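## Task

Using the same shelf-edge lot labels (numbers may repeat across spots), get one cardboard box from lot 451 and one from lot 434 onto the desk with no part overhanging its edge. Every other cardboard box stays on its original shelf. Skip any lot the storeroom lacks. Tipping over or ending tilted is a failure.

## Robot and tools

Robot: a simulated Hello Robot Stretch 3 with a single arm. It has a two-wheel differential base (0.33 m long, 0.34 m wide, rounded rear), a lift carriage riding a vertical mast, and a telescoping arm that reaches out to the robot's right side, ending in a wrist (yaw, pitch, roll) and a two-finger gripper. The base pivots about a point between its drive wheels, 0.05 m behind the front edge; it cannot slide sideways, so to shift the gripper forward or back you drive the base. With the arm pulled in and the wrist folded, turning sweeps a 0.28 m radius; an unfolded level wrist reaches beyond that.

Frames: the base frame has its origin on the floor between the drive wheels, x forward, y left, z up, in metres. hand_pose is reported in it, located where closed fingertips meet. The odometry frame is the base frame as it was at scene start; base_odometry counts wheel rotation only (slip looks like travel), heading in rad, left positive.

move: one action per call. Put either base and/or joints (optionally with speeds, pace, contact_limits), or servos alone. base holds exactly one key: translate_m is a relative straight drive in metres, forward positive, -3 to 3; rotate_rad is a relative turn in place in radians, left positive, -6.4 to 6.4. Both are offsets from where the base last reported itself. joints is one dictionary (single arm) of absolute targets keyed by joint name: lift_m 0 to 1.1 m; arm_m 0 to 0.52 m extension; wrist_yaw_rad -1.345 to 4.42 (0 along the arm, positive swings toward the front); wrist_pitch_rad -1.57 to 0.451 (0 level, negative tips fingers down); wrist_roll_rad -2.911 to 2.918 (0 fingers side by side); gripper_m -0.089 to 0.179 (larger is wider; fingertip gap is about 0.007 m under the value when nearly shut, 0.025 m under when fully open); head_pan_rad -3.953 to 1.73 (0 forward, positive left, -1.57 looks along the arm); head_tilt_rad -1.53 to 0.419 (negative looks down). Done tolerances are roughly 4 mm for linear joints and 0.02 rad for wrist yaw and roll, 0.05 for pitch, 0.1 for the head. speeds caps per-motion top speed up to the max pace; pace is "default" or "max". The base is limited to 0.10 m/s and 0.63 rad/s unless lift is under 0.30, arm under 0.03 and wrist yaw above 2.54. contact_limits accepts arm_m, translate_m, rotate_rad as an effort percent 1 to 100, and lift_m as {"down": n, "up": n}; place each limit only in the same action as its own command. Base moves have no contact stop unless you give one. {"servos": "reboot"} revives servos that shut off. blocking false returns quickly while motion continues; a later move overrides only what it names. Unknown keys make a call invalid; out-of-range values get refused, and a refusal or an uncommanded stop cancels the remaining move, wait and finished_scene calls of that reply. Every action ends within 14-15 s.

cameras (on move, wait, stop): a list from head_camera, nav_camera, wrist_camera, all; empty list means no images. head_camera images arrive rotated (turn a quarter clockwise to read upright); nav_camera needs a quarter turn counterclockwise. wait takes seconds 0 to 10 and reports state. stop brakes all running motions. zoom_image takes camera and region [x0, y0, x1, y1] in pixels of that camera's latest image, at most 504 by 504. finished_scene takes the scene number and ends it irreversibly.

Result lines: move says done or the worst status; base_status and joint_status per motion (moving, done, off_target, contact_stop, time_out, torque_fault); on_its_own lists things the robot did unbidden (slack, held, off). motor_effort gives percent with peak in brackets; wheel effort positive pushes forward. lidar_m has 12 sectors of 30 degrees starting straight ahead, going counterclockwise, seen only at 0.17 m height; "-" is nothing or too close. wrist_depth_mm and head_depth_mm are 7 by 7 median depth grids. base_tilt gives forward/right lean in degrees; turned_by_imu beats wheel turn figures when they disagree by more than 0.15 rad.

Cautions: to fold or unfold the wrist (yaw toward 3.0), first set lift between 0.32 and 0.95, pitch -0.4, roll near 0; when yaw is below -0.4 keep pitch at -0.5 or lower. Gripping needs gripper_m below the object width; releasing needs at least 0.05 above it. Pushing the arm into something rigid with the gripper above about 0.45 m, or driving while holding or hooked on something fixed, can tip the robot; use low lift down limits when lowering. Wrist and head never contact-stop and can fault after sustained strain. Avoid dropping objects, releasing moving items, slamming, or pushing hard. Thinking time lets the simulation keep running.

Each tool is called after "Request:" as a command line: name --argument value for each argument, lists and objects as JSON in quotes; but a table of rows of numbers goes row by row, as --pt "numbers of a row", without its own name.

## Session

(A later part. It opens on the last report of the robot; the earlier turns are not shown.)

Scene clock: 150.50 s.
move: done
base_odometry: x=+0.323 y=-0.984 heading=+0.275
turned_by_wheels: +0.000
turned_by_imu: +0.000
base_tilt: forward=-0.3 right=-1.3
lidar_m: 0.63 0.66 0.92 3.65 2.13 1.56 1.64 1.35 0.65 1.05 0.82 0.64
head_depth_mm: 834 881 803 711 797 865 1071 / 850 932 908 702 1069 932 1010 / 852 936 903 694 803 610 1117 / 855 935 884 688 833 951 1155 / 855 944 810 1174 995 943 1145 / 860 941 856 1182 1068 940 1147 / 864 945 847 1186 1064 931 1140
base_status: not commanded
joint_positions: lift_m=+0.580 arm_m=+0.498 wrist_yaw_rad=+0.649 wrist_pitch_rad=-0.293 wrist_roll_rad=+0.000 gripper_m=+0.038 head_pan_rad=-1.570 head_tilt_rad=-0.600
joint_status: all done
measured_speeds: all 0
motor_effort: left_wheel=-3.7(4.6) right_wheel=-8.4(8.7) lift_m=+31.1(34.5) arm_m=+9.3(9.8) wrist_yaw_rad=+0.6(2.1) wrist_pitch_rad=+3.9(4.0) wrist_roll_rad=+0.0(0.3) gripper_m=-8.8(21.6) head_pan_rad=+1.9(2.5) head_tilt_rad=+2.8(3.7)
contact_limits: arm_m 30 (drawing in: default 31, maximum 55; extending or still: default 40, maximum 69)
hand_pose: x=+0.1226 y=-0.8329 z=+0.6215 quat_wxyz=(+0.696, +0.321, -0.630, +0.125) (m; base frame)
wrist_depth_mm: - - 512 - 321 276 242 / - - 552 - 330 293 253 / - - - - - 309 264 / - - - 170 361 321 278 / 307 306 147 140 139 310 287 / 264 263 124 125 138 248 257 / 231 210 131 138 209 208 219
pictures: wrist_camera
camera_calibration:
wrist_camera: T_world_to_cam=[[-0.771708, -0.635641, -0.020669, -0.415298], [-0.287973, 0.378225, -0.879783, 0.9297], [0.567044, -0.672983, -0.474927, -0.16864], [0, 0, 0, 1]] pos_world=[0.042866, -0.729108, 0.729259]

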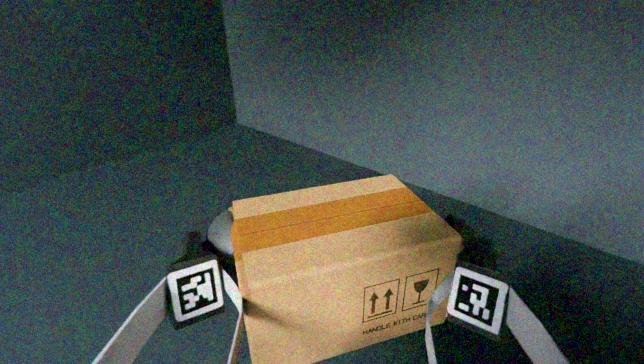

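Request:
move --joints '{"arm_m": 0.0}' --pace "max" --cameras '[]'

Request:
move --joints '{"wrist_yaw_rad": 2.6, "wrist_pitch_rad": -0.13, "head_pan_rad": -2.6, "head_tilt_rad": -0.35}' --cameras '["nav_camera","head_camera"]'

Request:
move --joints '{"head_pan_rad": -3.3, "head_tilt_rad": -0.35}' --cameras '["head_camera"]'

Scene clock: 165.50 s.
move: done
base_odometry: x=+0.323 y=-0.984 heading=+0.275
turned_by_wheels: +0.000
turned_by_imu: +0.000
base_tilt: forward=-0.3 right=-1.2
lidar_m: 0.62 0.66 0.92 3.65 2.14 1.57 1.64 1.35 0.66 1.05 0.82 0.64
head_depth_mm: 835 879 805 711 798 867 1067 / 851 932 914 702 1064 930 1100 / 849 935 900 693 1099 927 1166 / 856 934 887 688 1089 950 1161 / 855 941 813 1176 1078 941 1147 / 860 942 854 1184 1072 938 1146 / 863 946 846 1192 1069 935 1141
base_status: not commanded
joint_positions: lift_m=+0.580 arm_m=+0.001 wrist_yaw_rad=+0.649 wrist_pitch_rad=-0.294 wrist_roll_rad=+0.000 gripper_m=+0.038 head_pan_rad=-1.570 head_tilt_rad=-0.600
joint_status: all done
measured_speeds: all 0
motor_effort: left_wheel=-3.9(4.2) right_wheel=-7.7(8.6) lift_m=+25.5(26.5) arm_m=-12.5(14.5) wrist_yaw_rad=+0.7(1.7) wrist_pitch_rad=+4.0(4.1) wrist_roll_rad=+0.1(0.3) gripper_m=-9.0(9.7) head_pan_rad=+2.1(3.3) head_tilt_rad=+2.3(3.5)
hand_pose: x=+0.1226 y=-0.3354 z=+0.6213 quat_wxyz=(+0.696, +0.321, -0.629, +0.125) (m; base frame)
wrist_depth_mm: 440 - - - 851 - - / 449 - - - - - - / 458 - - - - - - / - - - 169 - - - / - - 147 140 139 - 328 / - - 124 125 138 - - / - - 129 137 148 - -
pictures: none
No camera images: "cameras" was empty.

Scene clock: 167.47 s.
move: done
base_odometry: x=+0.323 y=-0.984 heading=+0.275
turned_by_wheels: +0.000
turned_by_imu: +0.000
base_tilt: forward=-0.3 right=-1.2
lidar_m: 0.62 0.66 0.92 3.65 2.13 1.56 1.64 1.35 0.66 1.05 0.82 0.64
head_depth_mm: 1426 1469 1548 1603 1661 1721 1508 / 1501 1574 1632 1720 1803 1835 1491 / 1176 1248 1685 1758 1902 1819 1485 / 1223 1268 1359 1382 1483 1601 1436 / 1312 1337 1444 1211 1567 1223 1383 / 1269 1068 1394 1075 1481 1116 1305 / 1127 1102 1224 1055 1323 1114 923
base_status: not commanded
joint_positions: lift_m=+0.580 arm_m=+0.001 wrist_yaw_rad=+2.596 wrist_pitch_rad=-0.162 wrist_roll_rad=+0.000 gripper_m=+0.038 head_pan_rad=-2.608 head_tilt_rad=-0.343
joint_status: all done
measured_speeds: translate_m=+0.000 rotate_rad=+0.000 lift_m=+0.000 arm_m=+0.000 wrist_yaw_rad=+0.000 wrist_pitch_rad=+0.000 wrist_roll_rad=+0.000 head_pan_rad=+0.024 head_tilt_rad=+0.000
motor_effort: left_wheel=-3.9(4.3) right_wheel=-8.0(8.6) lift_m=+24.3(25.5) arm_m=-12.5(13.5) wrist_yaw_rad=+2.9(6.7) wrist_pitch_rad=+5.4(7.9) wrist_roll_rad=-0.1(0.3) gripper_m=-9.2(9.9) head_pan_rad=+3.9(5.3) head_tilt_rad=-2.7(7.6)
hand_pose: x=+0.1079 y=+0.0673 z=+0.6536 quat_wxyz=(+0.245, +0.694, -0.134, +0.664) (m; base frame)
wrist_depth_mm: - - - - - - - / - - - - - - - / - - - - - - - / - - - - 179 - - / - - 147 140 139 - - / - - 125 125 139 - - / - 921 129 137 879 - -
pictures: head_camera (sideways), nav_camera (sideways)
camera_calibration:
head_camera: T_world_to_cam=[[0.222878, 0.185506, -0.957033, 1.25966], [0.474641, -0.878154, -0.0596804, 0.0744483], [-0.851494, -0.440946, -0.28377, 0.330136], [0, 0, 0, 1]] pos_world=[-0.0349778, -0.0227255, 1.30366]
nav_camera: T_world_to_cam=[[-0.259408, -0.1731, 0.950128, -1.19198], [-0.521558, 0.853116, 0.0130275, 0.0363617], [-0.812825, -0.492168, -0.311587, 0.363755], [0, 0, 0, 1]] pos_world=[0.0054232, -0.0583246, 1.2454]

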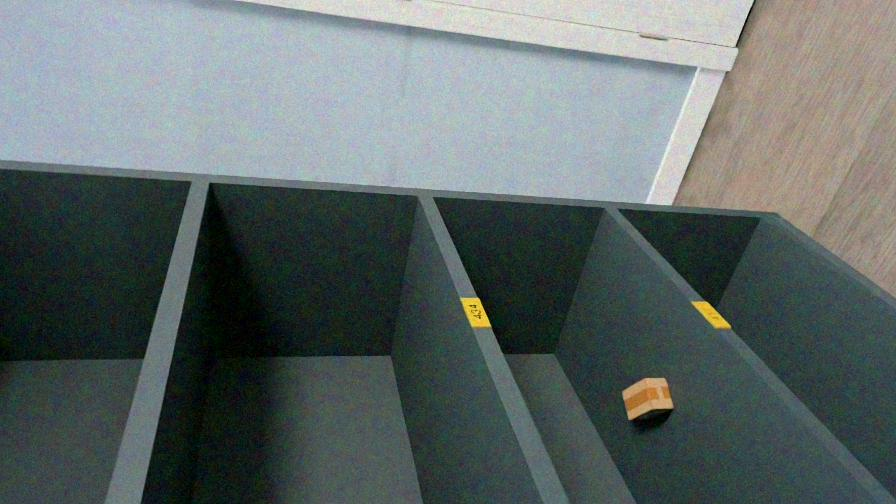

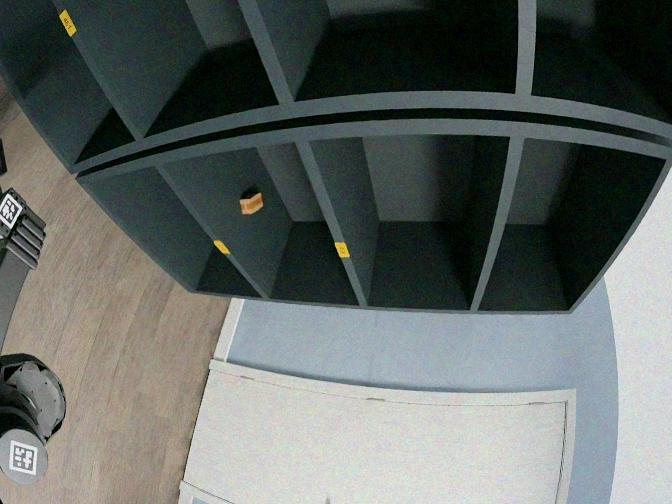

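Scene clock: 168.40 s.
move: done
base_odometry: x=+0.323 y=-0.984 heading=+0.275
turned_by_wheels: +0.000
turned_by_imu: +0.000
base_tilt: forward=-0.4 right=-1.3
lidar_m: 0.63 0.66 0.92 3.64 2.13 1.56 1.64 1.35 0.66 1.04 0.82 0.64
head_depth_mm: 1501 1591 1683 1779 1953 1918 1492 / 1475 1572 1666 1761 1915 1921 1491 / 1435 1534 1618 1722 1839 1887 1478 / 1419 1506 1576 1689 1813 1863 1470 / 1396 1479 1561 1652 1765 1842 1464 / 1379 1441 1538 1626 1725 1796 1463 / 1358 1422 1500 1597 1713 1771 1459
base_status: not commanded
joint_positions: lift_m=+0.580 arm_m=+0.001 wrist_yaw_rad=+2.596 wrist_pitch_rad=-0.162 wrist_roll_rad=+0.000 gripper_m=+0.038 head_pan_rad=-3.317 head_tilt_rad=-0.348
joint_status: all done
measured_speeds: all 0
motor_effort: left_wheel=-3.9(4.3) right_wheel=-7.5(8.7) lift_m=+25.6(25.8) arm_m=-12.0(12.8) wrist_yaw_rad=+3.2(4.2) wrist_pitch_rad=+5.4(5.5) wrist_roll_rad=-0.1(0.3) gripper_m=-9.4(9.5) head_pan_rad=-0.2(4.4) head_tilt_rad=-3.1(6.1)
hand_pose: x=+0.1079 y=+0.0673 z=+0.6536 quat_wxyz=(+0.245, +0.694, -0.134, +0.664) (m; base frame)
wrist_depth_mm: - - - - - - - / - - - - - - - / - - - - - - - / - - - - 178 - - / - - 147 140 139 - - / - - 124 125 139 - - / - 906 129 137 891 - -
pictures: head_camera (sideways)
camera_calibration:
head_camera: T_world_to_cam=[[0.294608, -0.00528686, -0.955604, 1.25738], [-0.211854, -0.975463, -0.0599167, 0.0789038], [-0.931839, 0.2201, -0.288499, 0.336784], [0, 0, 0, 1]] pos_world=[-0.0398905, 0.00948918, 1.30345]

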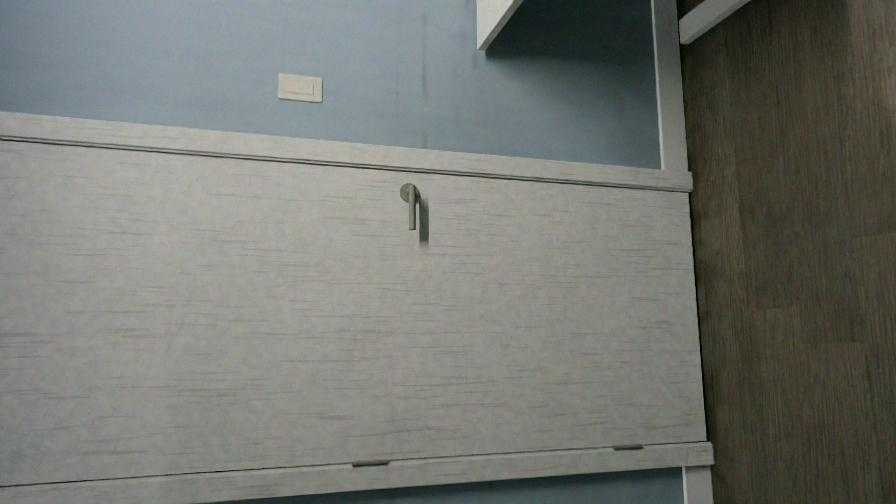

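Request:
move --base '{"rotate_rad": -1.6}' --joints '{"lift_m": 0.29, "head_pan_rad": -2.0}' --pace "max" --cameras '["nav_camera"]'

Request:
move --base '{"translate_m": -1.0}' --joints '{"head_pan_rad": -1.9}' --pace "max" --cameras '["nav_camera","head_camera"]'

Scene clock: 193.23 s.
move: done
base_odometry: x=+0.323 y=-0.984 heading=-1.324
turned_by_wheels: -1.600
turned_by_imu: -1.573
base_tilt: forward=-0.3 right=-1.1
lidar_m: 1.05 0.82 0.64 0.63 0.66 0.91 2.71 2.07 1.56 1.64 1.35 0.65
head_depth_mm: 1789 1888 2032 2071 1496 1914 1483 / 1701 1806 1923 1989 1704 1762 1480 / 1621 1710 1836 1910 2088 1884 1481 / 1546 1634 1741 1852 1969 1871 1466 / 1456 1535 1621 1743 1871 1868 1462 / 1399 1475 1558 1649 1748 1810 1451 / 1341 1413 1495 1565 1671 1748 1447
base_status: done
joint_positions: lift_m=+0.290 arm_m=+0.001 wrist_yaw_rad=+2.596 wrist_pitch_rad=-0.160 wrist_roll_rad=+0.000 gripper_m=+0.038 head_pan_rad=-1.999 head_tilt_rad=-0.350
joint_status: all done
measured_speeds: all 0
motor_effort: left_wheel=+5.8(13.6) right_wheel=-9.6(14.5) lift_m=+30.2(30.2) arm_m=-12.2(13.3) wrist_yaw_rad=+3.1(4.1) wrist_pitch_rad=+5.0(5.3) wrist_roll_rad=+0.0(0.3) gripper_m=-9.8(9.8) head_pan_rad=-3.7(5.0) head_tilt_rad=-2.7(4.2)
hand_pose: x=+0.1080 y=+0.0674 z=+0.3642 quat_wxyz=(+0.245, +0.694, -0.135, +0.664) (m; base frame)
wrist_depth_mm: - - 616 - - - - / - - 644 - - - - / - - 667 - - - - / - - 694 169 - - - / - - 147 140 139 - - / - - 124 125 138 124 - / 606 567 129 138 542 543 541
pictures: nav_camera (sideways)
camera_calibration:
nav_camera: T_world_to_cam=[[-0.116648, -0.296734, 0.947809, -1.18981], [-0.915864, 0.40128, 0.0129133, 0.0389681], [-0.384169, -0.866558, -0.318576, 0.370238], [0, 0, 0, 1]] pos_world=[0.0391338, -0.0478619, 1.24516]

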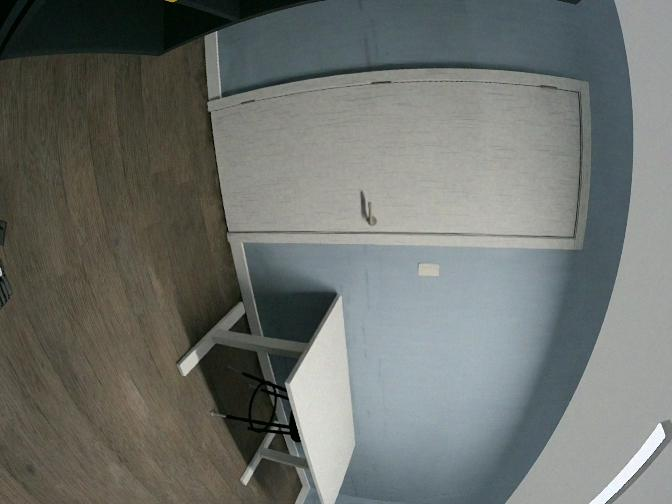

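Scene clock: 197.93 s.
move: done
base_odometry: x=+0.079 y=-0.015 heading=-1.324
turned_by_wheels: +0.000
turned_by_imu: -0.001
base_tilt: forward=-0.3 right=-1.1
lidar_m: 1.60 0.90 0.67 0.65 0.68 0.94 2.69 1.72 1.09 1.19 1.67 1.99
head_depth_mm: 1622 1740 1864 1920 1303 1916 1502 / 1561 1683 1778 1859 1286 1907 1480 / 1520 1606 1722 1792 1208 1741 1433 / 1464 1557 1629 1709 1189 1742 1466 / 1417 1488 1590 1658 1179 1731 1459 / 1370 1446 1532 1597 1175 1653 1412 / 1335 1393 1474 1555 1158 1323 1412
base_status: done
joint_positions: lift_m=+0.290 arm_m=+0.001 wrist_yaw_rad=+2.597 wrist_pitch_rad=-0.160 wrist_roll_rad=+0.000 gripper_m=+0.038 head_pan_rad=-1.900 head_tilt_rad=-0.350
joint_status: all done
measured_speeds: all 0
motor_effort: left_wheel=-0.7(10.5) right_wheel=-7.7(18.2) lift_m=+27.9(31.9) arm_m=-11.8(13.2) wrist_yaw_rad=+2.7(4.3) wrist_pitch_rad=+5.0(5.1) wrist_roll_rad=-0.1(0.6) gripper_m=-9.3(9.8) head_pan_rad=+3.6(4.0) head_tilt_rad=-0.9(3.2)
hand_pose: x=+0.1079 y=+0.0675 z=+0.3642 quat_wxyz=(+0.244, +0.694, -0.135, +0.664) (m; base frame)
wrist_depth_mm: - - - - - - - / - - - - - - - / - - - - - - - / - - - 169 - - - / - - 147 140 139 896 892 / - - 124 125 138 677 694 / 608 565 129 138 537 538 576
pictures: head_camera (sideways), nav_camera (sideways)
camera_calibration:
head_camera: T_world_to_cam=[[0.0510889, 0.2926, -0.954869, 1.25795], [0.93171, -0.358226, -0.0599212, 0.0719761], [-0.359592, -0.8866, -0.29092, 0.33636], [0, 0, 0, 1]] pos_world=[-0.0103759, -0.0440764, 1.30335]
nav_camera: T_world_to_cam=[[-0.0867997, -0.306798, 0.947808, -1.19], [-0.950997, 0.308929, 0.0129063, 0.0391637], [-0.296765, -0.900243, -0.318579, 0.369696], [0, 0, 0, 1]] pos_world=[0.0436659, -0.0443725, 1.24516]

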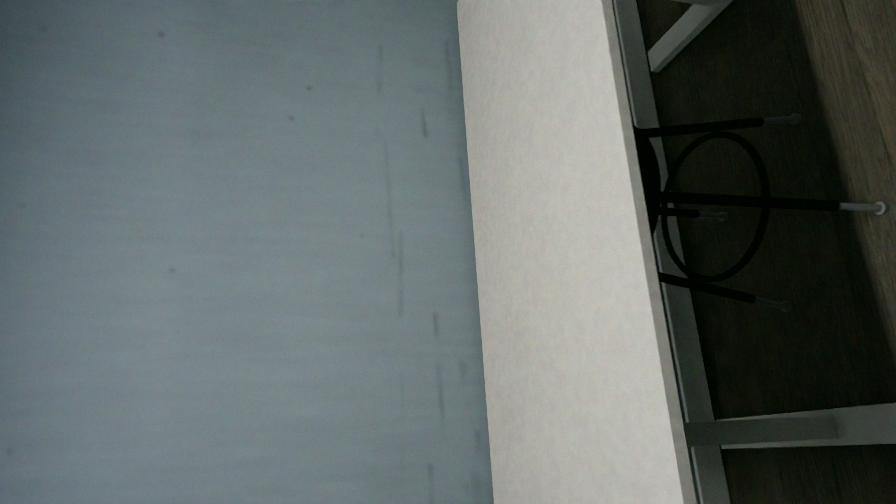

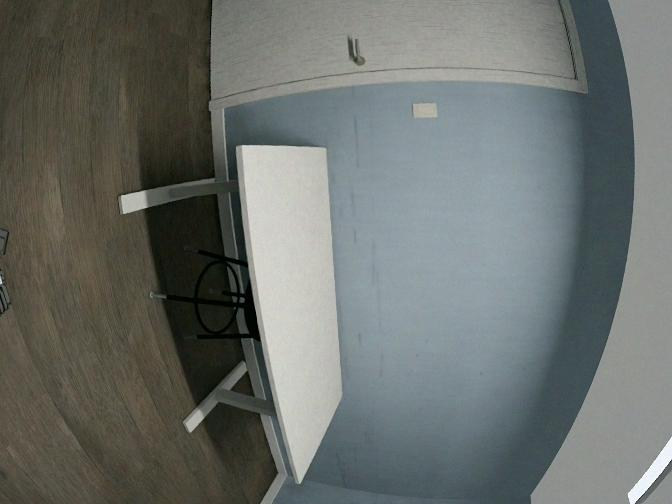

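Request:
move --base '{"rotate_rad": 0.7}' --pace "max" --cameras '[]'

Request:
move --base '{"translate_m": -0.44}' --pace "max" --cameras '[]'

Request:
move --base '{"rotate_rad": -0.7}' --joints '{"head_pan_rad": -1.57, "head_tilt_rad": -0.6, "lift_m": 0.6}' --pace "max" --cameras '["head_camera","nav_camera"]'

Scene clock: 222.23 s.
move: done
base_odometry: x=+0.079 y=-0.015 heading=-0.625
turned_by_wheels: +0.700
turned_by_imu: +0.686
base_tilt: forward=-0.3 right=-1.2
lidar_m: 0.78 0.65 0.65 0.72 1.17 2.69 1.71 1.30 1.19 1.80 1.61 1.50
head_depth_mm: 1347 1408 1474 1554 1222 994 1407 / 1397 1462 1540 1627 1695 1758 1489 / 1435 1504 1579 1678 1790 1856 1481 / 1487 1570 1649 1755 1873 1897 1473 / 1549 1634 1720 1837 1962 1868 1466 / 1612 1705 1805 1936 2069 1854 1444 / 1696 1790 1916 2038 2198 1848 1457
base_status: done
joint_positions: lift_m=+0.290 arm_m=+0.001 wrist_yaw_rad=+2.597 wrist_pitch_rad=-0.160 wrist_roll_rad=+0.000 gripper_m=+0.038 head_pan_rad=-1.900 head_tilt_rad=-0.350
joint_status: not commanded
measured_speeds: all 0
motor_effort: left_wheel=-7.0(14.0) right_wheel=+9.1(14.7) lift_m=+24.3(25.3) arm_m=-13.0(13.3) wrist_yaw_rad=+1.7(4.0) wrist_pitch_rad=+5.0(5.1) wrist_roll_rad=+0.0(0.3) gripper_m=-9.9(9.9) head_pan_rad=+3.1(3.6) head_tilt_rad=+0.4(1.4)
hand_pose: x=+0.1079 y=+0.0675 z=+0.3642 quat_wxyz=(+0.244, +0.694, -0.135, +0.664) (m; base frame)
wrist_depth_mm: 753 - - - - - - / 799 - - - - - - / 826 - - - - - - / - - - 170 178 - - / 868 876 147 140 139 - - / 716 706 124 125 139 640 651 / 601 559 129 138 542 541 574
pictures: none
No camera images: "cameras" was empty.

Scene clock: 225.00 s.
move: done
base_odometry: x=-0.278 y=+0.243 heading=-0.625
turned_by_wheels: +0.000
turned_by_imu: -0.001
base_tilt: forward=-0.4 right=-1.1
lidar_m: 1.13 0.94 0.93 1.04 2.36 2.35 1.27 0.71 0.95 1.51 2.12 1.91
head_depth_mm: 1112 1162 1218 1283 1221 867 675 / 1154 1201 1268 1337 1214 864 694 / 1198 1254 1324 1396 1205 857 735 / 1240 1302 1375 1468 1192 849 1194 / 1293 1361 1439 1531 1612 842 1419 / 1332 1412 1484 1587 1692 915 1454 / 1387 1466 1574 1670 1792 1839 1454
base_status: done
joint_positions: lift_m=+0.290 arm_m=+0.001 wrist_yaw_rad=+2.597 wrist_pitch_rad=-0.160 wrist_roll_rad=+0.000 gripper_m=+0.038 head_pan_rad=-1.900 head_tilt_rad=-0.350
joint_status: not commanded
measured_speeds: all 0
motor_effort: left_wheel=-2.5(14.6) right_wheel=-6.7(15.0) lift_m=+25.8(26.7) arm_m=-11.2(13.3) wrist_yaw_rad=+2.6(4.1) wrist_pitch_rad=+4.9(5.1) wrist_roll_rad=-0.1(0.3) gripper_m=-8.8(9.8) head_pan_rad=+3.2(3.6) head_tilt_rad=+1.1(2.4)
hand_pose: x=+0.1079 y=+0.0675 z=+0.3642 quat_wxyz=(+0.244, +0.694, -0.135, +0.664) (m; base frame)
wrist_depth_mm: - - 935 - - - 760 / - - - - - - 817 / - - - - - - 874 / - - - - 169 - 898 / 901 960 147 140 139 854 850 / 718 716 124 125 138 674 700 / 611 567 131 138 541 534 579
pictures: none
No camera images: "cameras" was empty.

Scene clock: 227.87 s.
move: done
base_odometry: x=-0.278 y=+0.243 heading=-1.324
turned_by_wheels: -0.700
turned_by_imu: -0.689
base_tilt: forward=-0.4 right=-1.2
lidar_m: 1.91 1.30 0.96 0.93 0.97 1.36 2.35 1.28 0.92 0.71 0.94 1.92
head_depth_mm: 1111 1214 1349 1132 841 1410 1253 / 1107 1210 1356 1118 833 1448 1236 / 1109 1216 1350 1102 825 1429 1209 / 1111 1216 1356 1095 819 1433 1228 / 1111 1218 1346 1081 816 1465 1220 / 1112 1224 1347 1077 809 1374 1210 / 1114 1224 1365 1065 805 1453 1207
base_status: done
joint_positions: lift_m=+0.600 arm_m=+0.001 wrist_yaw_rad=+2.597 wrist_pitch_rad=-0.159 wrist_roll_rad=+0.000 gripper_m=+0.038 head_pan_rad=-1.569 head_tilt_rad=-0.602
joint_status: all done
measured_speeds: all 0
motor_effort: left_wheel=+5.0(12.9) right_wheel=-8.0(14.4) lift_m=+28.2(34.4) arm_m=-12.7(13.3) wrist_yaw_rad=+2.2(4.0) wrist_pitch_rad=+4.9(5.2) wrist_roll_rad=+0.0(0.3) gripper_m=-9.2(9.7) head_pan_rad=-2.8(5.4) head_tilt_rad=-2.3(5.6)
hand_pose: x=+0.1079 y=+0.0675 z=+0.6742 quat_wxyz=(+0.244, +0.694, -0.135, +0.664) (m; base frame)
wrist_depth_mm: - - - - - - - / - - - - - - - / - - - - - - - / - - - - - - - / - - 147 140 139 - - / - - 124 125 138 - - / - 952 129 138 911 893 984
pictures: head_camera (sideways), nav_camera (sideways)
camera_calibration:
head_camera: T_world_to_cam=[[-0.0472566, 0.521357, -0.852029, 1.12436], [0.997523, -0.0198643, -0.0674812, 0.0813988], [-0.0521067, -0.853107, -0.519127, 0.631497], [0, 0, 0, 1]] pos_world=[0.00484154, -0.0458416, 1.29131]
nav_camera: T_world_to_cam=[[0.0181112, -0.543958, 0.838917, -1.04858], [-0.999768, -0.0196634, 0.00883392, 0.0448144], [0.0116907, -0.838882, -0.544188, 0.661301], [0, 0, 0, 1]] pos_world=[0.0560639, -0.0147464, 1.23915]

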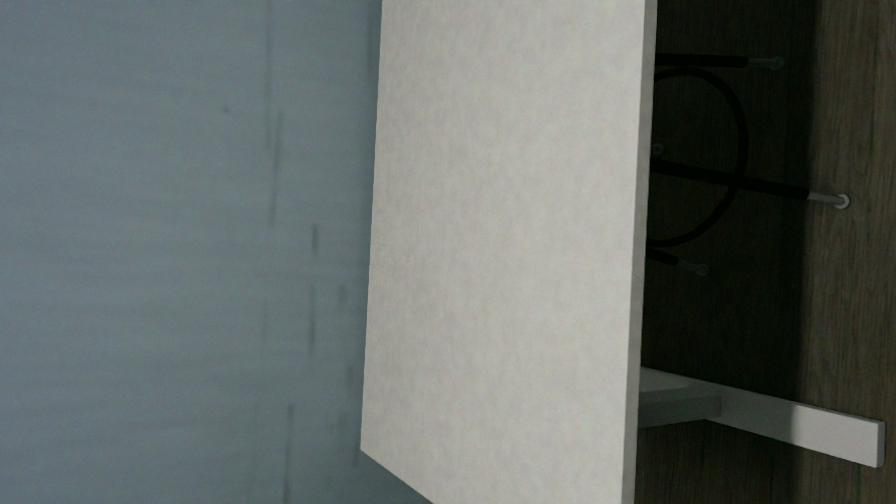

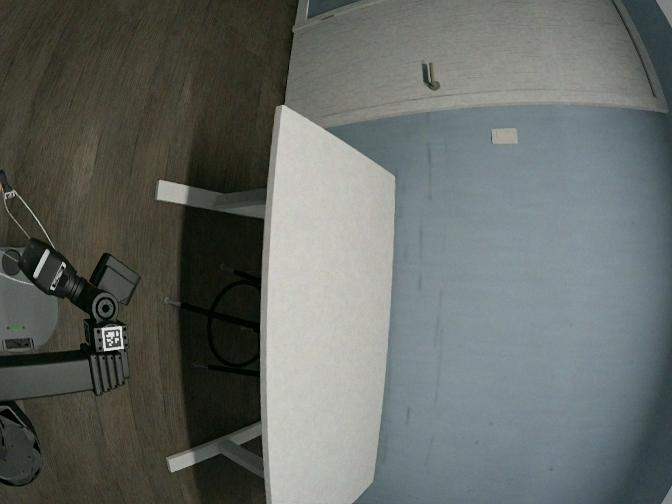

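Request:
move --joints '{"lift_m": 0.85}' --pace "max" --cameras '[]'

Request:
move --joints '{"wrist_yaw_rad": 0.0, "wrist_pitch_rad": -0.28}' --cameras '[]'

Request:
move --joints '{"arm_m": 0.43}' --cameras '["wrist_camera","head_camera"]'

Scene clock: 239.80 s.
move: done
base_odometry: x=-0.278 y=+0.243 heading=-1.324
turned_by_wheels: +0.000
turned_by_imu: +0.000
base_tilt: forward=-0.3 right=-1.2
lidar_m: 1.92 1.30 0.96 0.93 0.97 1.36 2.35 1.28 0.92 0.71 0.95 1.93
head_depth_mm: 1108 1211 1347 1136 842 1413 1328 / 1100 1218 1351 1117 834 1444 - / 1107 1211 1346 1105 828 1396 1261 / 1107 1217 1351 1099 823 1433 - / 1115 1219 1345 1090 818 1461 294 / 1113 1226 1341 1078 809 1342 1212 / 1118 1222 1360 1070 805 1442 1210
base_status: not commanded
joint_positions: lift_m=+0.850 arm_m=+0.001 wrist_yaw_rad=+2.597 wrist_pitch_rad=-0.159 wrist_roll_rad=+0.000 gripper_m=+0.038 head_pan_rad=-1.570 head_tilt_rad=-0.601
joint_status: all done
measured_speeds: all 0
motor_effort: left_wheel=+5.2(6.2) right_wheel=-8.2(8.7) lift_m=+28.4(34.1) arm_m=-9.9(11.5) wrist_yaw_rad=+2.2(3.7) wrist_pitch_rad=+4.9(5.1) wrist_roll_rad=-0.2(0.3) gripper_m=-9.4(9.8) head_pan_rad=-2.7(3.7) head_tilt_rad=+3.5(4.1)
hand_pose: x=+0.1079 y=+0.0675 z=+0.9243 quat_wxyz=(+0.244, +0.694, -0.135, +0.664) (m; base frame)
wrist_depth_mm: - - - - - - - / - - - - - - - / - - - - - - - / - - - - - - - / - - 147 141 139 - - / - - 124 125 139 - - / - - 129 138 - - -
pictures: none
No camera images: "cameras" was empty.

Scene clock: 242.10 s.
move: done
base_odometry: x=-0.278 y=+0.243 heading=-1.324
turned_by_wheels: +0.000
turned_by_imu: +0.000
base_tilt: forward=-0.2 right=-1.2
lidar_m: 1.91 1.30 0.97 0.93 0.97 1.35 2.36 1.28 0.92 0.71 0.95 1.93
head_depth_mm: 1107 1210 1336 1135 840 1419 1321 / 1106 1217 1343 1125 835 1437 - / 1112 1214 1353 1114 827 474 335 / 1109 1217 1345 1099 823 310 303 / 1110 1229 1344 1089 818 1378 1219 / 1109 1228 1337 1081 811 1350 1205 / 1110 1218 1365 1066 808 1452 1207
base_status: not commanded
joint_positions: lift_m=+0.850 arm_m=+0.001 wrist_yaw_rad=+0.002 wrist_pitch_rad=-0.302 wrist_roll_rad=+0.000 gripper_m=+0.038 head_pan_rad=-1.570 head_tilt_rad=-0.600
joint_status: all done
measured_speeds: all 0
motor_effort: left_wheel=+4.6(5.9) right_wheel=-8.0(9.0) lift_m=+23.5(28.7) arm_m=-8.3(10.1) wrist_yaw_rad=-2.6(7.3) wrist_pitch_rad=+3.7(5.0) wrist_roll_rad=-0.1(0.3) gripper_m=-9.2(9.9) head_pan_rad=-2.8(3.7) head_tilt_rad=+3.0(4.4)
hand_pose: x=-0.0210 y=-0.3830 z=+0.8895 quat_wxyz=(+0.699, +0.107, -0.699, -0.106) (m; base frame)
wrist_depth_mm: - - - - - - - / - - - - - - - / - - - - - - - / - - - 170 - - - / - - 147 140 139 - - / - - 124 125 138 - - / - - 131 138 - - -
pictures: none
No camera images: "cameras" was empty.

Scene clock: 246.47 s.
move: done
base_odometry: x=-0.278 y=+0.243 heading=-1.324
turned_by_wheels: +0.000
turned_by_imu: +0.000
base_tilt: forward=-0.2 right=-1.1
lidar_m: 1.92 1.30 0.97 0.93 0.97 1.35 2.36 1.28 0.92 0.71 0.95 1.92
head_depth_mm: 1101 1210 1340 1134 366 288 - / 1109 1219 1349 470 356 1375 1239 / 1107 1223 1295 564 829 1399 1205 / 1112 1213 1336 657 823 1428 1227 / 1112 1219 1346 1089 816 1469 1215 / 1116 1222 1339 1080 811 1357 1212 / 1112 1218 1355 1064 807 1446 1211
base_status: not commanded
joint_positions: lift_m=+0.850 arm_m=+0.430 wrist_yaw_rad=+0.002 wrist_pitch_rad=-0.303 wrist_roll_rad=+0.000 gripper_m=+0.038 head_pan_rad=-1.570 head_tilt_rad=-0.600
joint_status: all done
measured_speeds: all 0
motor_effort: left_wheel=+5.3(6.1) right_wheel=-7.9(8.8) lift_m=+30.5(31.0) arm_m=+12.7(15.1) wrist_yaw_rad=-2.9(4.0) wrist_pitch_rad=+3.8(3.9) wrist_roll_rad=-0.1(0.3) gripper_m=-9.2(9.9) head_pan_rad=-3.2(3.6) head_tilt_rad=+2.5(4.1)
hand_pose: x=-0.0210 y=-0.8124 z=+0.8893 quat_wxyz=(+0.699, +0.108, -0.699, -0.106) (m; base frame)
wrist_depth_mm: - - - - - - - / - - - - - - - / - - - - - - - / - - - 169 - - - / - - 147 140 139 - - / - - 124 125 139 - - / - - 126 137 148 - -
pictures: head_camera (sideways), wrist_camera
camera_calibration:
head_camera: T_world_to_cam=[[-0.046704, 0.519853, -0.852978, 1.12552], [0.997496, -0.021132, -0.067496, 0.0813611], [-0.0531132, -0.853994, -0.517565, 0.629438], [0, 0, 0, 1]] pos_world=[0.00484035, -0.0458496, 1.29131]
wrist_camera: T_world_to_cam=[[-0.998912, -0.041604, -0.0210549, -0.0294462], [-0.00169384, 0.483626, -0.875273, 1.20374], [0.0465975, -0.874286, -0.48317, -0.113454], [0, 0, 0, 1]] pos_world=[-0.0220885, -0.682578, 0.998168]

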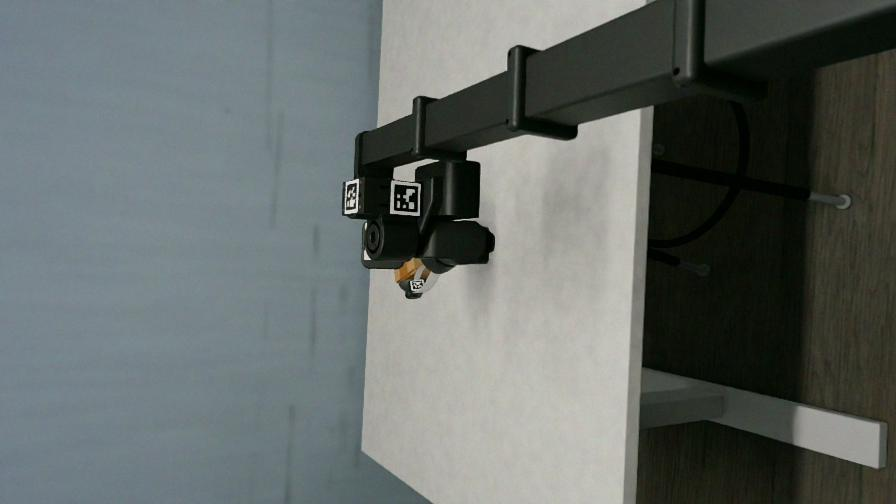

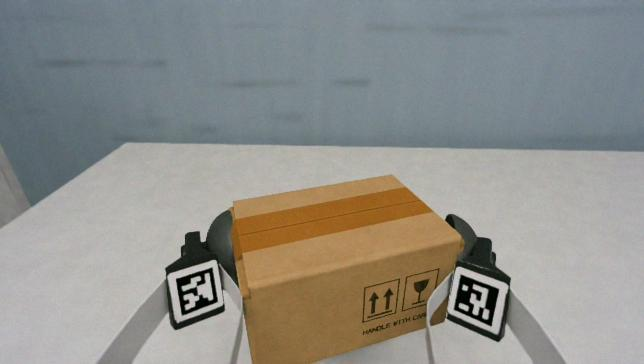

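Request:
move --joints '{"lift_m": 0.745}' --cameras '[]'

Request:
move --joints '{"lift_m": 0.69}' --speeds '{"lift_m": 0.03}' --contact_limits '{"lift_m": {"down": 14}}' --cameras '["wrist_camera"]'

Scene clock: 255.83 s.
move: done
base_odometry: x=-0.278 y=+0.243 heading=-1.324
turned_by_wheels: +0.000
turned_by_imu: +0.000
base_tilt: forward=-0.3 right=-1.3
lidar_m: 1.91 1.30 0.97 0.93 0.97 1.35 2.36 1.28 0.92 0.71 0.95 1.93
head_depth_mm: 1107 1208 1345 1135 843 1417 320 / 1104 1213 1351 1123 537 396 324 / 1103 1213 1345 662 622 1364 1205 / 1105 1222 1356 897 766 1428 1228 / 1112 1226 1352 1092 816 1467 1219 / 1115 1223 1342 1072 813 1355 1213 / 1116 1229 1360 1071 805 1443 1211
base_status: not commanded
joint_positions: lift_m=+0.745 arm_m=+0.430 wrist_yaw_rad=+0.002 wrist_pitch_rad=-0.304 wrist_roll_rad=+0.000 gripper_m=+0.038 head_pan_rad=-1.570 head_tilt_rad=-0.600
joint_status: all done
measured_speeds: all 0
motor_effort: left_wheel=+5.2(5.8) right_wheel=-7.9(8.7) lift_m=+24.2(29.1) arm_m=+4.4(8.1) wrist_yaw_rad=-3.6(3.6) wrist_pitch_rad=+4.0(4.1) wrist_roll_rad=-0.2(0.3) gripper_m=-9.3(9.9) head_pan_rad=-2.7(3.4) head_tilt_rad=+2.2(2.9)
hand_pose: x=-0.0210 y=-0.8123 z=+0.7841 quat_wxyz=(+0.699, +0.108, -0.698, -0.107) (m; base frame)
wrist_depth_mm: - - - - - - - / - - - - - - - / - - - - - - - / - - - 170 - - - / - - 147 140 139 - - / - - 124 125 139 - - / - - 126 137 148 - -
pictures: none
No camera images: "cameras" was empty.

Scene clock: 258.10 s.
move: done
base_odometry: x=-0.278 y=+0.243 heading=-1.324
turned_by_wheels: +0.000
turned_by_imu: +0.000
base_tilt: forward=-0.2 right=-1.1
lidar_m: 1.91 1.30 0.96 0.93 0.98 1.35 2.35 1.28 0.92 0.71 0.95 1.93
head_depth_mm: 1107 1213 1341 1133 841 1417 1261 / 1103 1217 1346 1122 835 455 372 / 1110 1217 1349 1114 640 1116 1203 / 1111 1219 1349 1101 681 1434 1231 / 1110 1214 1351 1092 815 1461 1221 / 1116 1221 1340 1079 814 1341 1209 / 1115 1225 1362 1066 808 1438 1211
base_status: not commanded
joint_positions: lift_m=+0.690 arm_m=+0.430 wrist_yaw_rad=+0.002 wrist_pitch_rad=-0.230 wrist_roll_rad=+0.000 gripper_m=+0.038 head_pan_rad=-1.570 head_tilt_rad=-0.600
joint_status: all done
measured_speeds: all 0
on_its_own: wrist_pitch_rad is at rest, and its effort (-9.8) is outside its rest range (-8 to +12)
motor_effort: left_wheel=+5.1(5.9) right_wheel=-8.2(8.8) lift_m=+16.6(26.7) arm_m=+1.0(5.4) wrist_yaw_rad=-2.4(3.8) wrist_pitch_rad=-9.8(10.2) wrist_roll_rad=-0.2(0.3) gripper_m=-9.1(9.7) head_pan_rad=-2.2(3.3) head_tilt_rad=+1.4(2.6)
contact_limits: lift_m down 14 (down: maximum 72; up: maximum 65)
hand_pose: x=-0.0210 y=-0.8190 z=+0.7469 quat_wxyz=(+0.703, +0.082, -0.702, -0.081) (m; base frame)
wrist_depth_mm: - - - - - - - / - - - - - - - / - - - - - - - / - - - 170 - - - / - - 144 137 137 - - / - - 121 126 138 - - / - - 126 136 146 110 -
pictures: wrist_camera
camera_calibration:
wrist_camera: T_world_to_cam=[[-0.998917, -0.042859, -0.0181022, -0.0359627], [-0.00148979, 0.418351, -0.908284, 1.05352], [0.0465012, -0.907274, -0.417962, -0.263772], [0, 0, 0, 1]] pos_world=[-0.0220885, -0.681596, 0.845997]

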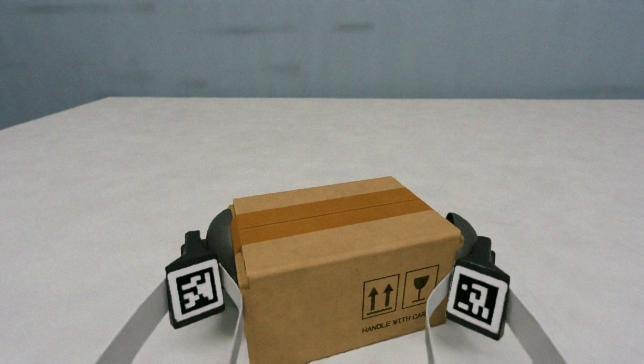

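Request:
move --joints '{"lift_m": 0.706}' --cameras '[]'

Request:
move --joints '{"gripper_m": 0.179}' --cameras '[]'

Request:
move --joints '{"lift_m": 0.72}' --cameras '["wrist_camera"]'

Request:
move --joints '{"arm_m": 0.0}' --cameras '["wrist_camera", "head_camera"]'

Scene clock: 267.33 s.
move: done
base_odometry: x=-0.278 y=+0.243 heading=-1.324
turned_by_wheels: +0.000
turned_by_imu: +0.000
base_tilt: forward=-0.3 right=-1.2
lidar_m: 1.91 1.30 0.97 0.93 0.97 1.35 2.35 1.27 0.92 0.71 0.95 1.92
head_depth_mm: 1103 1211 1342 1135 840 1416 1247 / 1104 1213 1356 1126 833 440 357 / 1109 1210 1353 1110 635 1146 1209 / 1107 1224 1347 1099 740 1438 1237 / 1109 1214 1347 1093 817 1467 1224 / 1115 1221 1338 1074 811 1345 1211 / 1113 1219 1360 1065 803 1447 1211
base_status: not commanded
joint_positions: lift_m=+0.706 arm_m=+0.430 wrist_yaw_rad=+0.002 wrist_pitch_rad=-0.282 wrist_roll_rad=+0.000 gripper_m=+0.038 head_pan_rad=-1.570 head_tilt_rad=-0.600
joint_status: all done
measured_speeds: all 0
motor_effort: left_wheel=+5.1(5.6) right_wheel=-7.8(8.5) lift_m=+28.7(31.7) arm_m=-5.0(5.2) wrist_yaw_rad=-2.8(3.2) wrist_pitch_rad=-0.1(9.6) wrist_roll_rad=+0.1(0.5) gripper_m=-8.9(9.5) head_pan_rad=-2.6(2.7) head_tilt_rad=+1.1(1.8)
hand_pose: x=-0.0211 y=-0.8144 z=+0.7503 quat_wxyz=(+0.700, +0.100, -0.700, -0.099) (m; base frame)
wrist_depth_mm: - - - - - - - / - - - - - - - / - - - - - - - / - - - 170 - - - / - - 146 138 138 - - / - - 122 127 138 - - / - - 128 138 146 110 -
pictures: none
No camera images: "cameras" was empty.

Scene clock: 269.27 s.
move: done
base_odometry: x=-0.278 y=+0.243 heading=-1.324
turned_by_wheels: +0.000
turned_by_imu: +0.000
base_tilt: forward=-0.2 right=-1.1
lidar_m: 1.91 1.30 0.96 0.93 0.98 1.35 2.36 1.28 0.92 0.71 0.95 1.93
head_depth_mm: 1110 1211 1345 1136 843 1421 1247 / 1107 1212 1349 1127 835 440 357 / 1106 1220 1351 1112 636 1153 1212 / 1108 1222 1350 1098 740 1433 1230 / 1112 1225 1340 1089 815 1468 1227 / 1114 1225 1336 1080 812 1355 1212 / 1114 1224 1356 1065 804 1446 1206
base_status: not commanded
joint_positions: lift_m=+0.706 arm_m=+0.430 wrist_yaw_rad=-0.002 wrist_pitch_rad=-0.293 wrist_roll_rad=+0.000 gripper_m=+0.179 head_pan_rad=-1.570 head_tilt_rad=-0.600
joint_status: all done
measured_speeds: all 0
motor_effort: left_wheel=+4.9(5.9) right_wheel=-7.4(8.4) lift_m=+28.7(28.7) arm_m=-7.6(7.9) wrist_yaw_rad=+0.0(3.0) wrist_pitch_rad=+2.0(2.1) wrist_roll_rad=+0.0(0.3) gripper_m=+0.5(83.8) head_pan_rad=-2.5(2.7) head_tilt_rad=+1.0(1.5)
hand_pose: x=-0.0219 y=-0.8133 z=+0.7476 quat_wxyz=(+0.700, +0.103, -0.699, -0.104) (m; base frame)
wrist_depth_mm: - - - - - - - / - - - - - - - / - - - - - - - / - - - 165 164 - - / - 143 136 136 139 - - / - 126 122 130 146 - - / - - 133 141 - - 105
pictures: none
No camera images: "cameras" was empty.

Scene clock: 270.07 s.
move: done
base_odometry: x=-0.278 y=+0.243 heading=-1.324
turned_by_wheels: +0.000
turned_by_imu: +0.000
base_tilt: forward=+0.0 right=-1.1
lidar_m: 1.92 1.30 0.96 0.93 0.98 1.36 2.36 1.27 0.92 0.71 0.95 1.93
head_depth_mm: 1105 1212 1347 1134 842 1418 1230 / 1104 1210 1343 1126 807 413 351 / 1104 1216 1347 1116 631 1369 1202 / 1110 1216 1356 1102 742 1436 1230 / 1110 1216 1342 1087 816 1457 1221 / 1113 1219 1343 1081 807 1352 1212 / 1113 1224 1361 1071 804 1442 1207
base_status: not commanded
joint_positions: lift_m=+0.720 arm_m=+0.430 wrist_yaw_rad=-0.002 wrist_pitch_rad=-0.294 wrist_roll_rad=+0.000 gripper_m=+0.179 head_pan_rad=-1.570 head_tilt_rad=-0.600
joint_status: all done
measured_speeds: all 0
motor_effort: left_wheel=+5.3(5.5) right_wheel=-7.1(7.7) lift_m=+28.9(33.5) arm_m=-9.7(9.7) wrist_yaw_rad=+1.0(1.6) wrist_pitch_rad=+2.1(2.1) wrist_roll_rad=-0.1(0.3) gripper_m=+0.6(1.0) head_pan_rad=-2.4(2.7) head_tilt_rad=+0.5(1.1)
hand_pose: x=-0.0219 y=-0.8133 z=+0.7615 quat_wxyz=(+0.700, +0.103, -0.699, -0.104) (m; base frame)
wrist_depth_mm: - - - - - - - / - - - - - - - / - - - - - - - / - - - - - - - / - 142 158 159 158 - - / - 126 131 135 146 - - / - - 134 144 158 - 105
pictures: wrist_camera
camera_calibration:
wrist_camera: T_world_to_cam=[[-0.999057, -0.0381729, -0.0206745, -0.0305463], [0.0000336252, 0.475558, -0.879684, 1.08914], [0.0434121, -0.878856, -0.475109, -0.18587], [0, 0, 0, 1]] pos_world=[-0.0224851, -0.682469, 0.869159]

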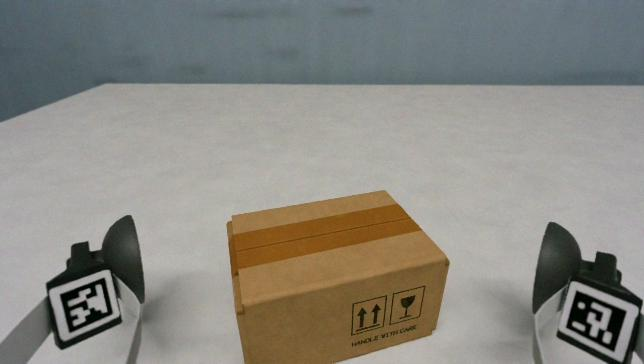

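Scene clock: 274.43 s.
move: done
base_odometry: x=-0.278 y=+0.243 heading=-1.324
turned_by_wheels: +0.000
turned_by_imu: +0.000
base_tilt: forward=-0.3 right=-1.1
lidar_m: 1.92 1.30 0.96 0.94 0.98 1.36 2.36 1.28 0.92 0.71 0.95 1.92
head_depth_mm: 1099 1215 1347 1141 840 1418 1248 / 1104 1215 1352 1123 832 1449 1214 / 1105 1219 1348 1108 828 1389 1185 / 1112 1221 1357 1098 825 1427 385 / 1108 1223 1343 1087 818 1476 1193 / 1108 1227 1330 1077 810 1358 1209 / 1120 1223 1352 1067 804 1445 1213
base_status: not commanded
joint_positions: lift_m=+0.720 arm_m=+0.001 wrist_yaw_rad=-0.002 wrist_pitch_rad=-0.294 wrist_roll_rad=+0.000 gripper_m=+0.179 head_pan_rad=-1.570 head_tilt_rad=-0.600
joint_status: all done
measured_speeds: all 0
motor_effort: left_wheel=+4.9(5.6) right_wheel=-7.1(8.2) lift_m=+25.3(28.9) arm_m=-12.7(15.3) wrist_yaw_rad=+1.1(2.4) wrist_pitch_rad=+2.1(2.2) wrist_roll_rad=-0.3(0.3) gripper_m=+0.4(1.1) head_pan_rad=-2.6(2.9) head_tilt_rad=-0.5(1.4)
hand_pose: x=-0.0219 y=-0.3838 z=+0.7614 quat_wxyz=(+0.700, +0.103, -0.699, -0.104) (m; base frame)
wrist_depth_mm: - - - - - - - / - - - 521 - - - / - - - - - - - / - - - - - - - / - - - - - - - / 123 - - - - - - / 940 971 993 998 960 937 105
pictures: head_camera (sideways), wrist_camera
camera_calibration:
head_camera: T_world_to_cam=[[-0.046704, 0.519853, -0.852978, 1.12552], [0.997496, -0.021132, -0.067496, 0.0813611], [-0.0531132, -0.853994, -0.517565, 0.629438], [0, 0, 0, 1]] pos_world=[0.00484035, -0.0458496, 1.29131]
wrist_camera: T_world_to_cam=[[-0.999057, -0.0381681, -0.020683, -0.0141463], [0.0000336729, 0.475755, -0.879578, 0.884893], [0.0434118, -0.878749, -0.475305, 0.191708], [0, 0, 0, 1]] pos_world=[-0.0224851, -0.253069, 0.86916]

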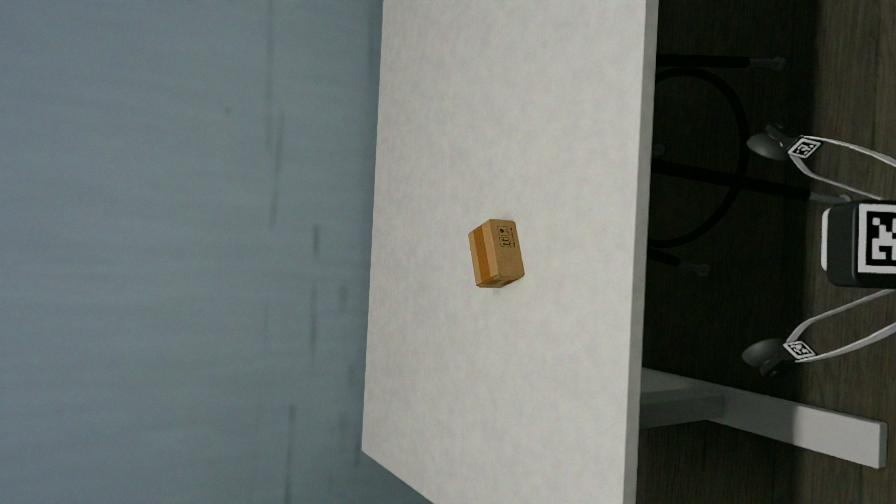

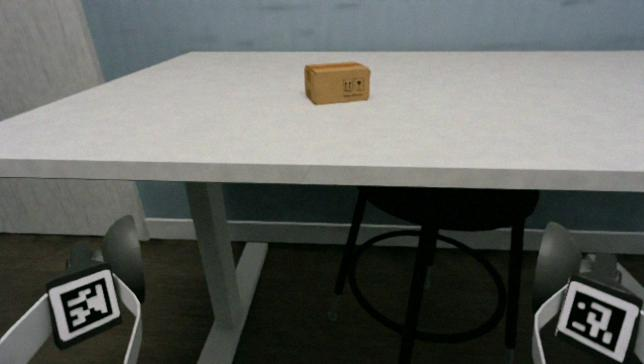

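Request:
move --joints '{"wrist_pitch_rad": -0.4, "gripper_m": 0.04}' --cameras '[]'

Request:
move --joints '{"wrist_yaw_rad": 3.0}' --cameras '[]' --pace "max"

Request:
move --joints '{"lift_m": 0.28}' --cameras '[]' --pace "max"

Request:
move --base '{"translate_m": -1.82}' --cameras '[]' --pace "max"

Request:
move --base '{"rotate_rad": 1.61}' --joints '{"head_pan_rad": -0.8, "head_tilt_rad": -0.4}' --cameras '["nav_camera"]' --pace "max"

Scene clock: 300.07 s.
move: done
base_odometry: x=-0.278 y=+0.243 heading=-1.324
turned_by_wheels: +0.000
turned_by_imu: +0.000
base_tilt: forward=-0.3 right=-1.2
lidar_m: 1.91 1.30 0.96 0.93 0.97 1.36 2.36 1.28 0.92 0.71 0.95 1.92
head_depth_mm: 1101 1211 1344 1135 843 1414 1252 / 1112 1215 1344 1124 835 1450 1234 / 1107 1214 1349 1113 828 1400 1208 / 1112 1216 1352 1102 822 1437 405 / 1111 1220 1344 1088 816 1458 1196 / 1113 1221 1332 1077 812 1349 1214 / 1110 1230 1354 1072 805 1447 1205
base_status: not commanded
joint_positions: lift_m=+0.720 arm_m=+0.001 wrist_yaw_rad=-0.002 wrist_pitch_rad=-0.412 wrist_roll_rad=+0.000 gripper_m=+0.040 head_pan_rad=-1.570 head_tilt_rad=-0.600
joint_status: all done
measured_speeds: all 0
motor_effort: left_wheel=+5.0(5.4) right_wheel=-7.1(7.8) lift_m=+29.6(30.1) arm_m=-7.0(9.2) wrist_yaw_rad=+1.2(2.2) wrist_pitch_rad=+1.8(4.1) wrist_roll_rad=-0.2(0.3) gripper_m=+0.3(83.5) head_pan_rad=-1.9(2.5) head_tilt_rad=-0.7(1.8)
hand_pose: x=-0.0219 y=-0.3707 z=+0.7340 quat_wxyz=(+0.692, +0.144, -0.692, -0.146) (m; base frame)
wrist_depth_mm: - - - 494 - - - / - - - - - - - / - - - - - - - / - - - - - - - / - - - - - - - / - - 125 - 129 - - / 894 920 849 913 864 894 888
pictures: none
No camera images: "cameras" was empty.

Scene clock: 301.90 s.
move: done
base_odometry: x=-0.278 y=+0.243 heading=-1.324
turned_by_wheels: +0.000
turned_by_imu: +0.000
base_tilt: forward=-0.3 right=-1.2
lidar_m: 1.92 1.30 0.96 0.93 0.98 1.35 2.36 1.28 0.92 0.71 0.95 1.93
head_depth_mm: 1101 1206 1349 1137 841 1426 1251 / 1107 1219 1350 1119 833 1443 1248 / 1105 1214 1352 1111 831 1405 1206 / 1111 1211 1355 1100 822 1436 1227 / 1111 1218 1348 1092 816 1460 1225 / 1111 1220 1335 1075 810 1352 1218 / 1116 1229 1357 1064 808 1444 1205
base_status: not commanded
joint_positions: lift_m=+0.720 arm_m=+0.001 wrist_yaw_rad=+2.997 wrist_pitch_rad=-0.412 wrist_roll_rad=+0.000 gripper_m=+0.040 head_pan_rad=-1.570 head_tilt_rad=-0.600
joint_status: all done
measured_speeds: all 0
motor_effort: left_wheel=+5.1(5.7) right_wheel=-7.2(7.8) lift_m=+30.9(30.9) arm_m=-4.8(7.1) wrist_yaw_rad=+2.9(5.8) wrist_pitch_rad=+1.7(1.9) wrist_roll_rad=+0.1(0.3) gripper_m=+0.4(1.0) head_pan_rad=-1.4(2.3) head_tilt_rad=-1.3(2.0)
hand_pose: x=+0.0112 y=+0.0772 z=+0.7340 quat_wxyz=(+0.195, +0.700, +0.095, +0.680) (m; base frame)
wrist_depth_mm: - 137 - - - 949 - / - 147 175 - - - - / - 161 - - - - - / - 185 - - - - - / - - 201 - - - - / - - 127 - 129 - - / 931 934 260 893 876 899 894
pictures: none
No camera images: "cameras" was empty.

Scene clock: 305.63 s.
move: done
base_odometry: x=-0.278 y=+0.243 heading=-1.324
turned_by_wheels: +0.000
turned_by_imu: +0.000
base_tilt: forward=-0.4 right=-1.2
lidar_m: 1.91 1.30 0.97 0.93 0.97 1.35 2.36 1.28 0.92 0.71 0.95 1.93
head_depth_mm: 1107 1213 1345 1128 842 1408 1250 / 1110 1210 1353 1125 834 1441 1242 / 1110 1220 1345 1111 828 1397 1203 / 1108 1222 1348 1096 824 1429 1224 / 1115 1221 1349 1089 818 1465 1226 / 1112 1220 1331 1080 810 1350 1212 / 1116 1223 1361 1065 806 1451 1213
base_status: not commanded
joint_positions: lift_m=+0.280 arm_m=+0.001 wrist_yaw_rad=+2.997 wrist_pitch_rad=-0.414 wrist_roll_rad=+0.000 gripper_m=+0.040 head_pan_rad=-1.570 head_tilt_rad=-0.600
joint_status: all done
measured_speeds: all 0
motor_effort: left_wheel=+5.0(5.4) right_wheel=-7.2(8.1) lift_m=+25.7(27.6) arm_m=-0.2(5.2) wrist_yaw_rad=+3.3(3.4) wrist_pitch_rad=+2.2(2.3) wrist_roll_rad=-0.1(0.3) gripper_m=+0.0(1.0) head_pan_rad=-1.3(2.4) head_tilt_rad=-2.1(2.7)
hand_pose: x=+0.0112 y=+0.0770 z=+0.2935 quat_wxyz=(+0.195, +0.700, +0.095, +0.680) (m; base frame)
wrist_depth_mm: - 137 - - - 947 - / - 147 175 - - - - / 903 162 853 918 894 885 866 / 733 187 657 709 708 698 702 / 601 577 202 573 561 572 576 / 516 513 126 303 129 497 488 / 439 281 258 270 425 429 430
pictures: none
No camera images: "cameras" was empty.

Scene clock: 313.13 s.
move: done
base_odometry: x=-0.722 y=+2.008 heading=-1.324
turned_by_wheels: +0.000
turned_by_imu: -0.001
base_tilt: forward=-0.5 right=-1.3
lidar_m: 3.49 1.35 1.08 2.02 0.77 0.57 0.55 0.58 0.80 1.31 1.21 1.59
head_depth_mm: 1075 1188 1311 1440 1518 1416 1248 / 1081 1186 1310 1478 1675 1497 1244 / 1077 1180 1316 1476 1665 1481 1231 / 1079 1186 1313 1482 1659 1466 1227 / 1082 1192 1312 1487 1660 1471 1230 / 1087 1192 1321 1489 1669 1467 1223 / 1081 1193 1319 1489 1666 1446 1209
base_status: done
joint_positions: lift_m=+0.280 arm_m=+0.001 wrist_yaw_rad=+2.997 wrist_pitch_rad=-0.414 wrist_roll_rad=+0.000 gripper_m=+0.040 head_pan_rad=-1.570 head_tilt_rad=-0.600
joint_status: not commanded
measured_speeds: all 0
motor_effort: left_wheel=+0.8(14.1) right_wheel=-10.4(14.4) lift_m=+28.0(30.7) arm_m=+7.8(8.6) wrist_yaw_rad=+1.2(3.7) wrist_pitch_rad=+2.2(2.4) wrist_roll_rad=+0.1(0.4) gripper_m=+0.0(1.0) head_pan_rad=-1.8(2.3) head_tilt_rad=-3.2(3.9)
hand_pose: x=+0.0111 y=+0.0770 z=+0.2935 quat_wxyz=(+0.195, +0.700, +0.096, +0.680) (m; base frame)
wrist_depth_mm: - 137 - - - - - / - 148 - - - - - / 779 162 867 903 877 887 876 / 703 186 663 712 702 703 686 / 601 574 202 567 562 577 573 / 515 512 127 302 129 495 493 / 434 280 257 269 424 431 430
pictures: none
No camera images: "cameras" was empty.

Scene clock: 315.27 s.
move: done
base_odometry: x=-0.722 y=+2.008 heading=+0.286
turned_by_wheels: +1.610
turned_by_imu: +1.578
base_tilt: forward=-0.3 right=-1.1
lidar_m: 1.89 0.76 0.57 0.55 0.58 0.82 1.31 1.21 1.59 3.30 1.33 1.08
head_depth_mm: 1573 1736 1936 2183 2324 1809 1432 / 1383 1511 1664 1839 2074 1799 1411 / 1238 1336 1455 1577 1740 1782 1416 / 1119 1197 1282 1390 1519 1643 1413 / 1019 1080 1157 1247 1348 1455 1402 / 942 987 1050 1124 1205 1297 1348 / 868 924 988 1069 1162 1330 1344
base_status: done
joint_positions: lift_m=+0.280 arm_m=+0.001 wrist_yaw_rad=+2.997 wrist_pitch_rad=-0.414 wrist_roll_rad=+0.000 gripper_m=+0.040 head_pan_rad=-0.796 head_tilt_rad=-0.400
joint_status: all done
measured_speeds: all 0
motor_effort: left_wheel=-6.7(14.7) right_wheel=+7.9(15.1) lift_m=+29.6(31.3) arm_m=-0.3(9.0) wrist_yaw_rad=+1.8(3.0) wrist_pitch_rad=+2.2(2.3) wrist_roll_rad=-0.1(0.3) gripper_m=+0.2(0.8) head_pan_rad=-3.7(5.7) head_tilt_rad=+4.7(6.9)
hand_pose: x=+0.0111 y=+0.0770 z=+0.2935 quat_wxyz=(+0.195, +0.700, +0.096, +0.680) (m; base frame)
wrist_depth_mm: 524 137 544 555 556 571 576 / 570 148 579 591 607 622 624 / 611 161 196 643 - - - / - 181 190 688 675 674 694 / 608 575 202 569 570 588 568 / 511 512 127 300 129 490 497 / 437 281 257 269 422 434 432
pictures: nav_camera (sideways)
camera_calibration:
nav_camera: T_world_to_cam=[[0.267433, -0.248786, 0.930906, -1.17009], [-0.703518, -0.710572, 0.0122069, 0.0385665], [0.658439, -0.658174, -0.365056, 0.424376], [0, 0, 0, 1]] pos_world=[0.0606264, 0.015616, 1.24369]

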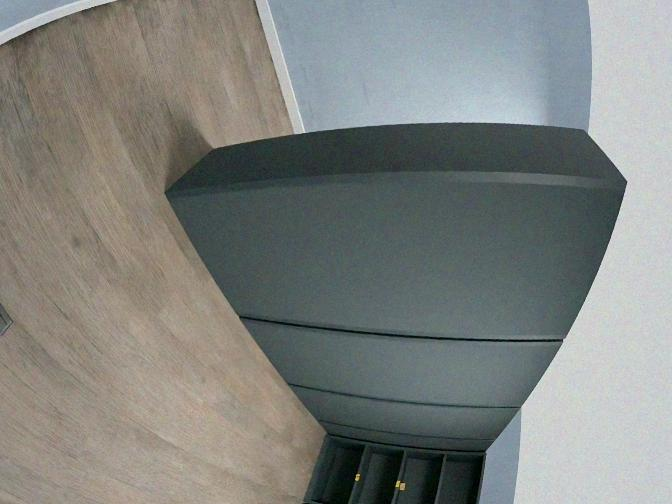

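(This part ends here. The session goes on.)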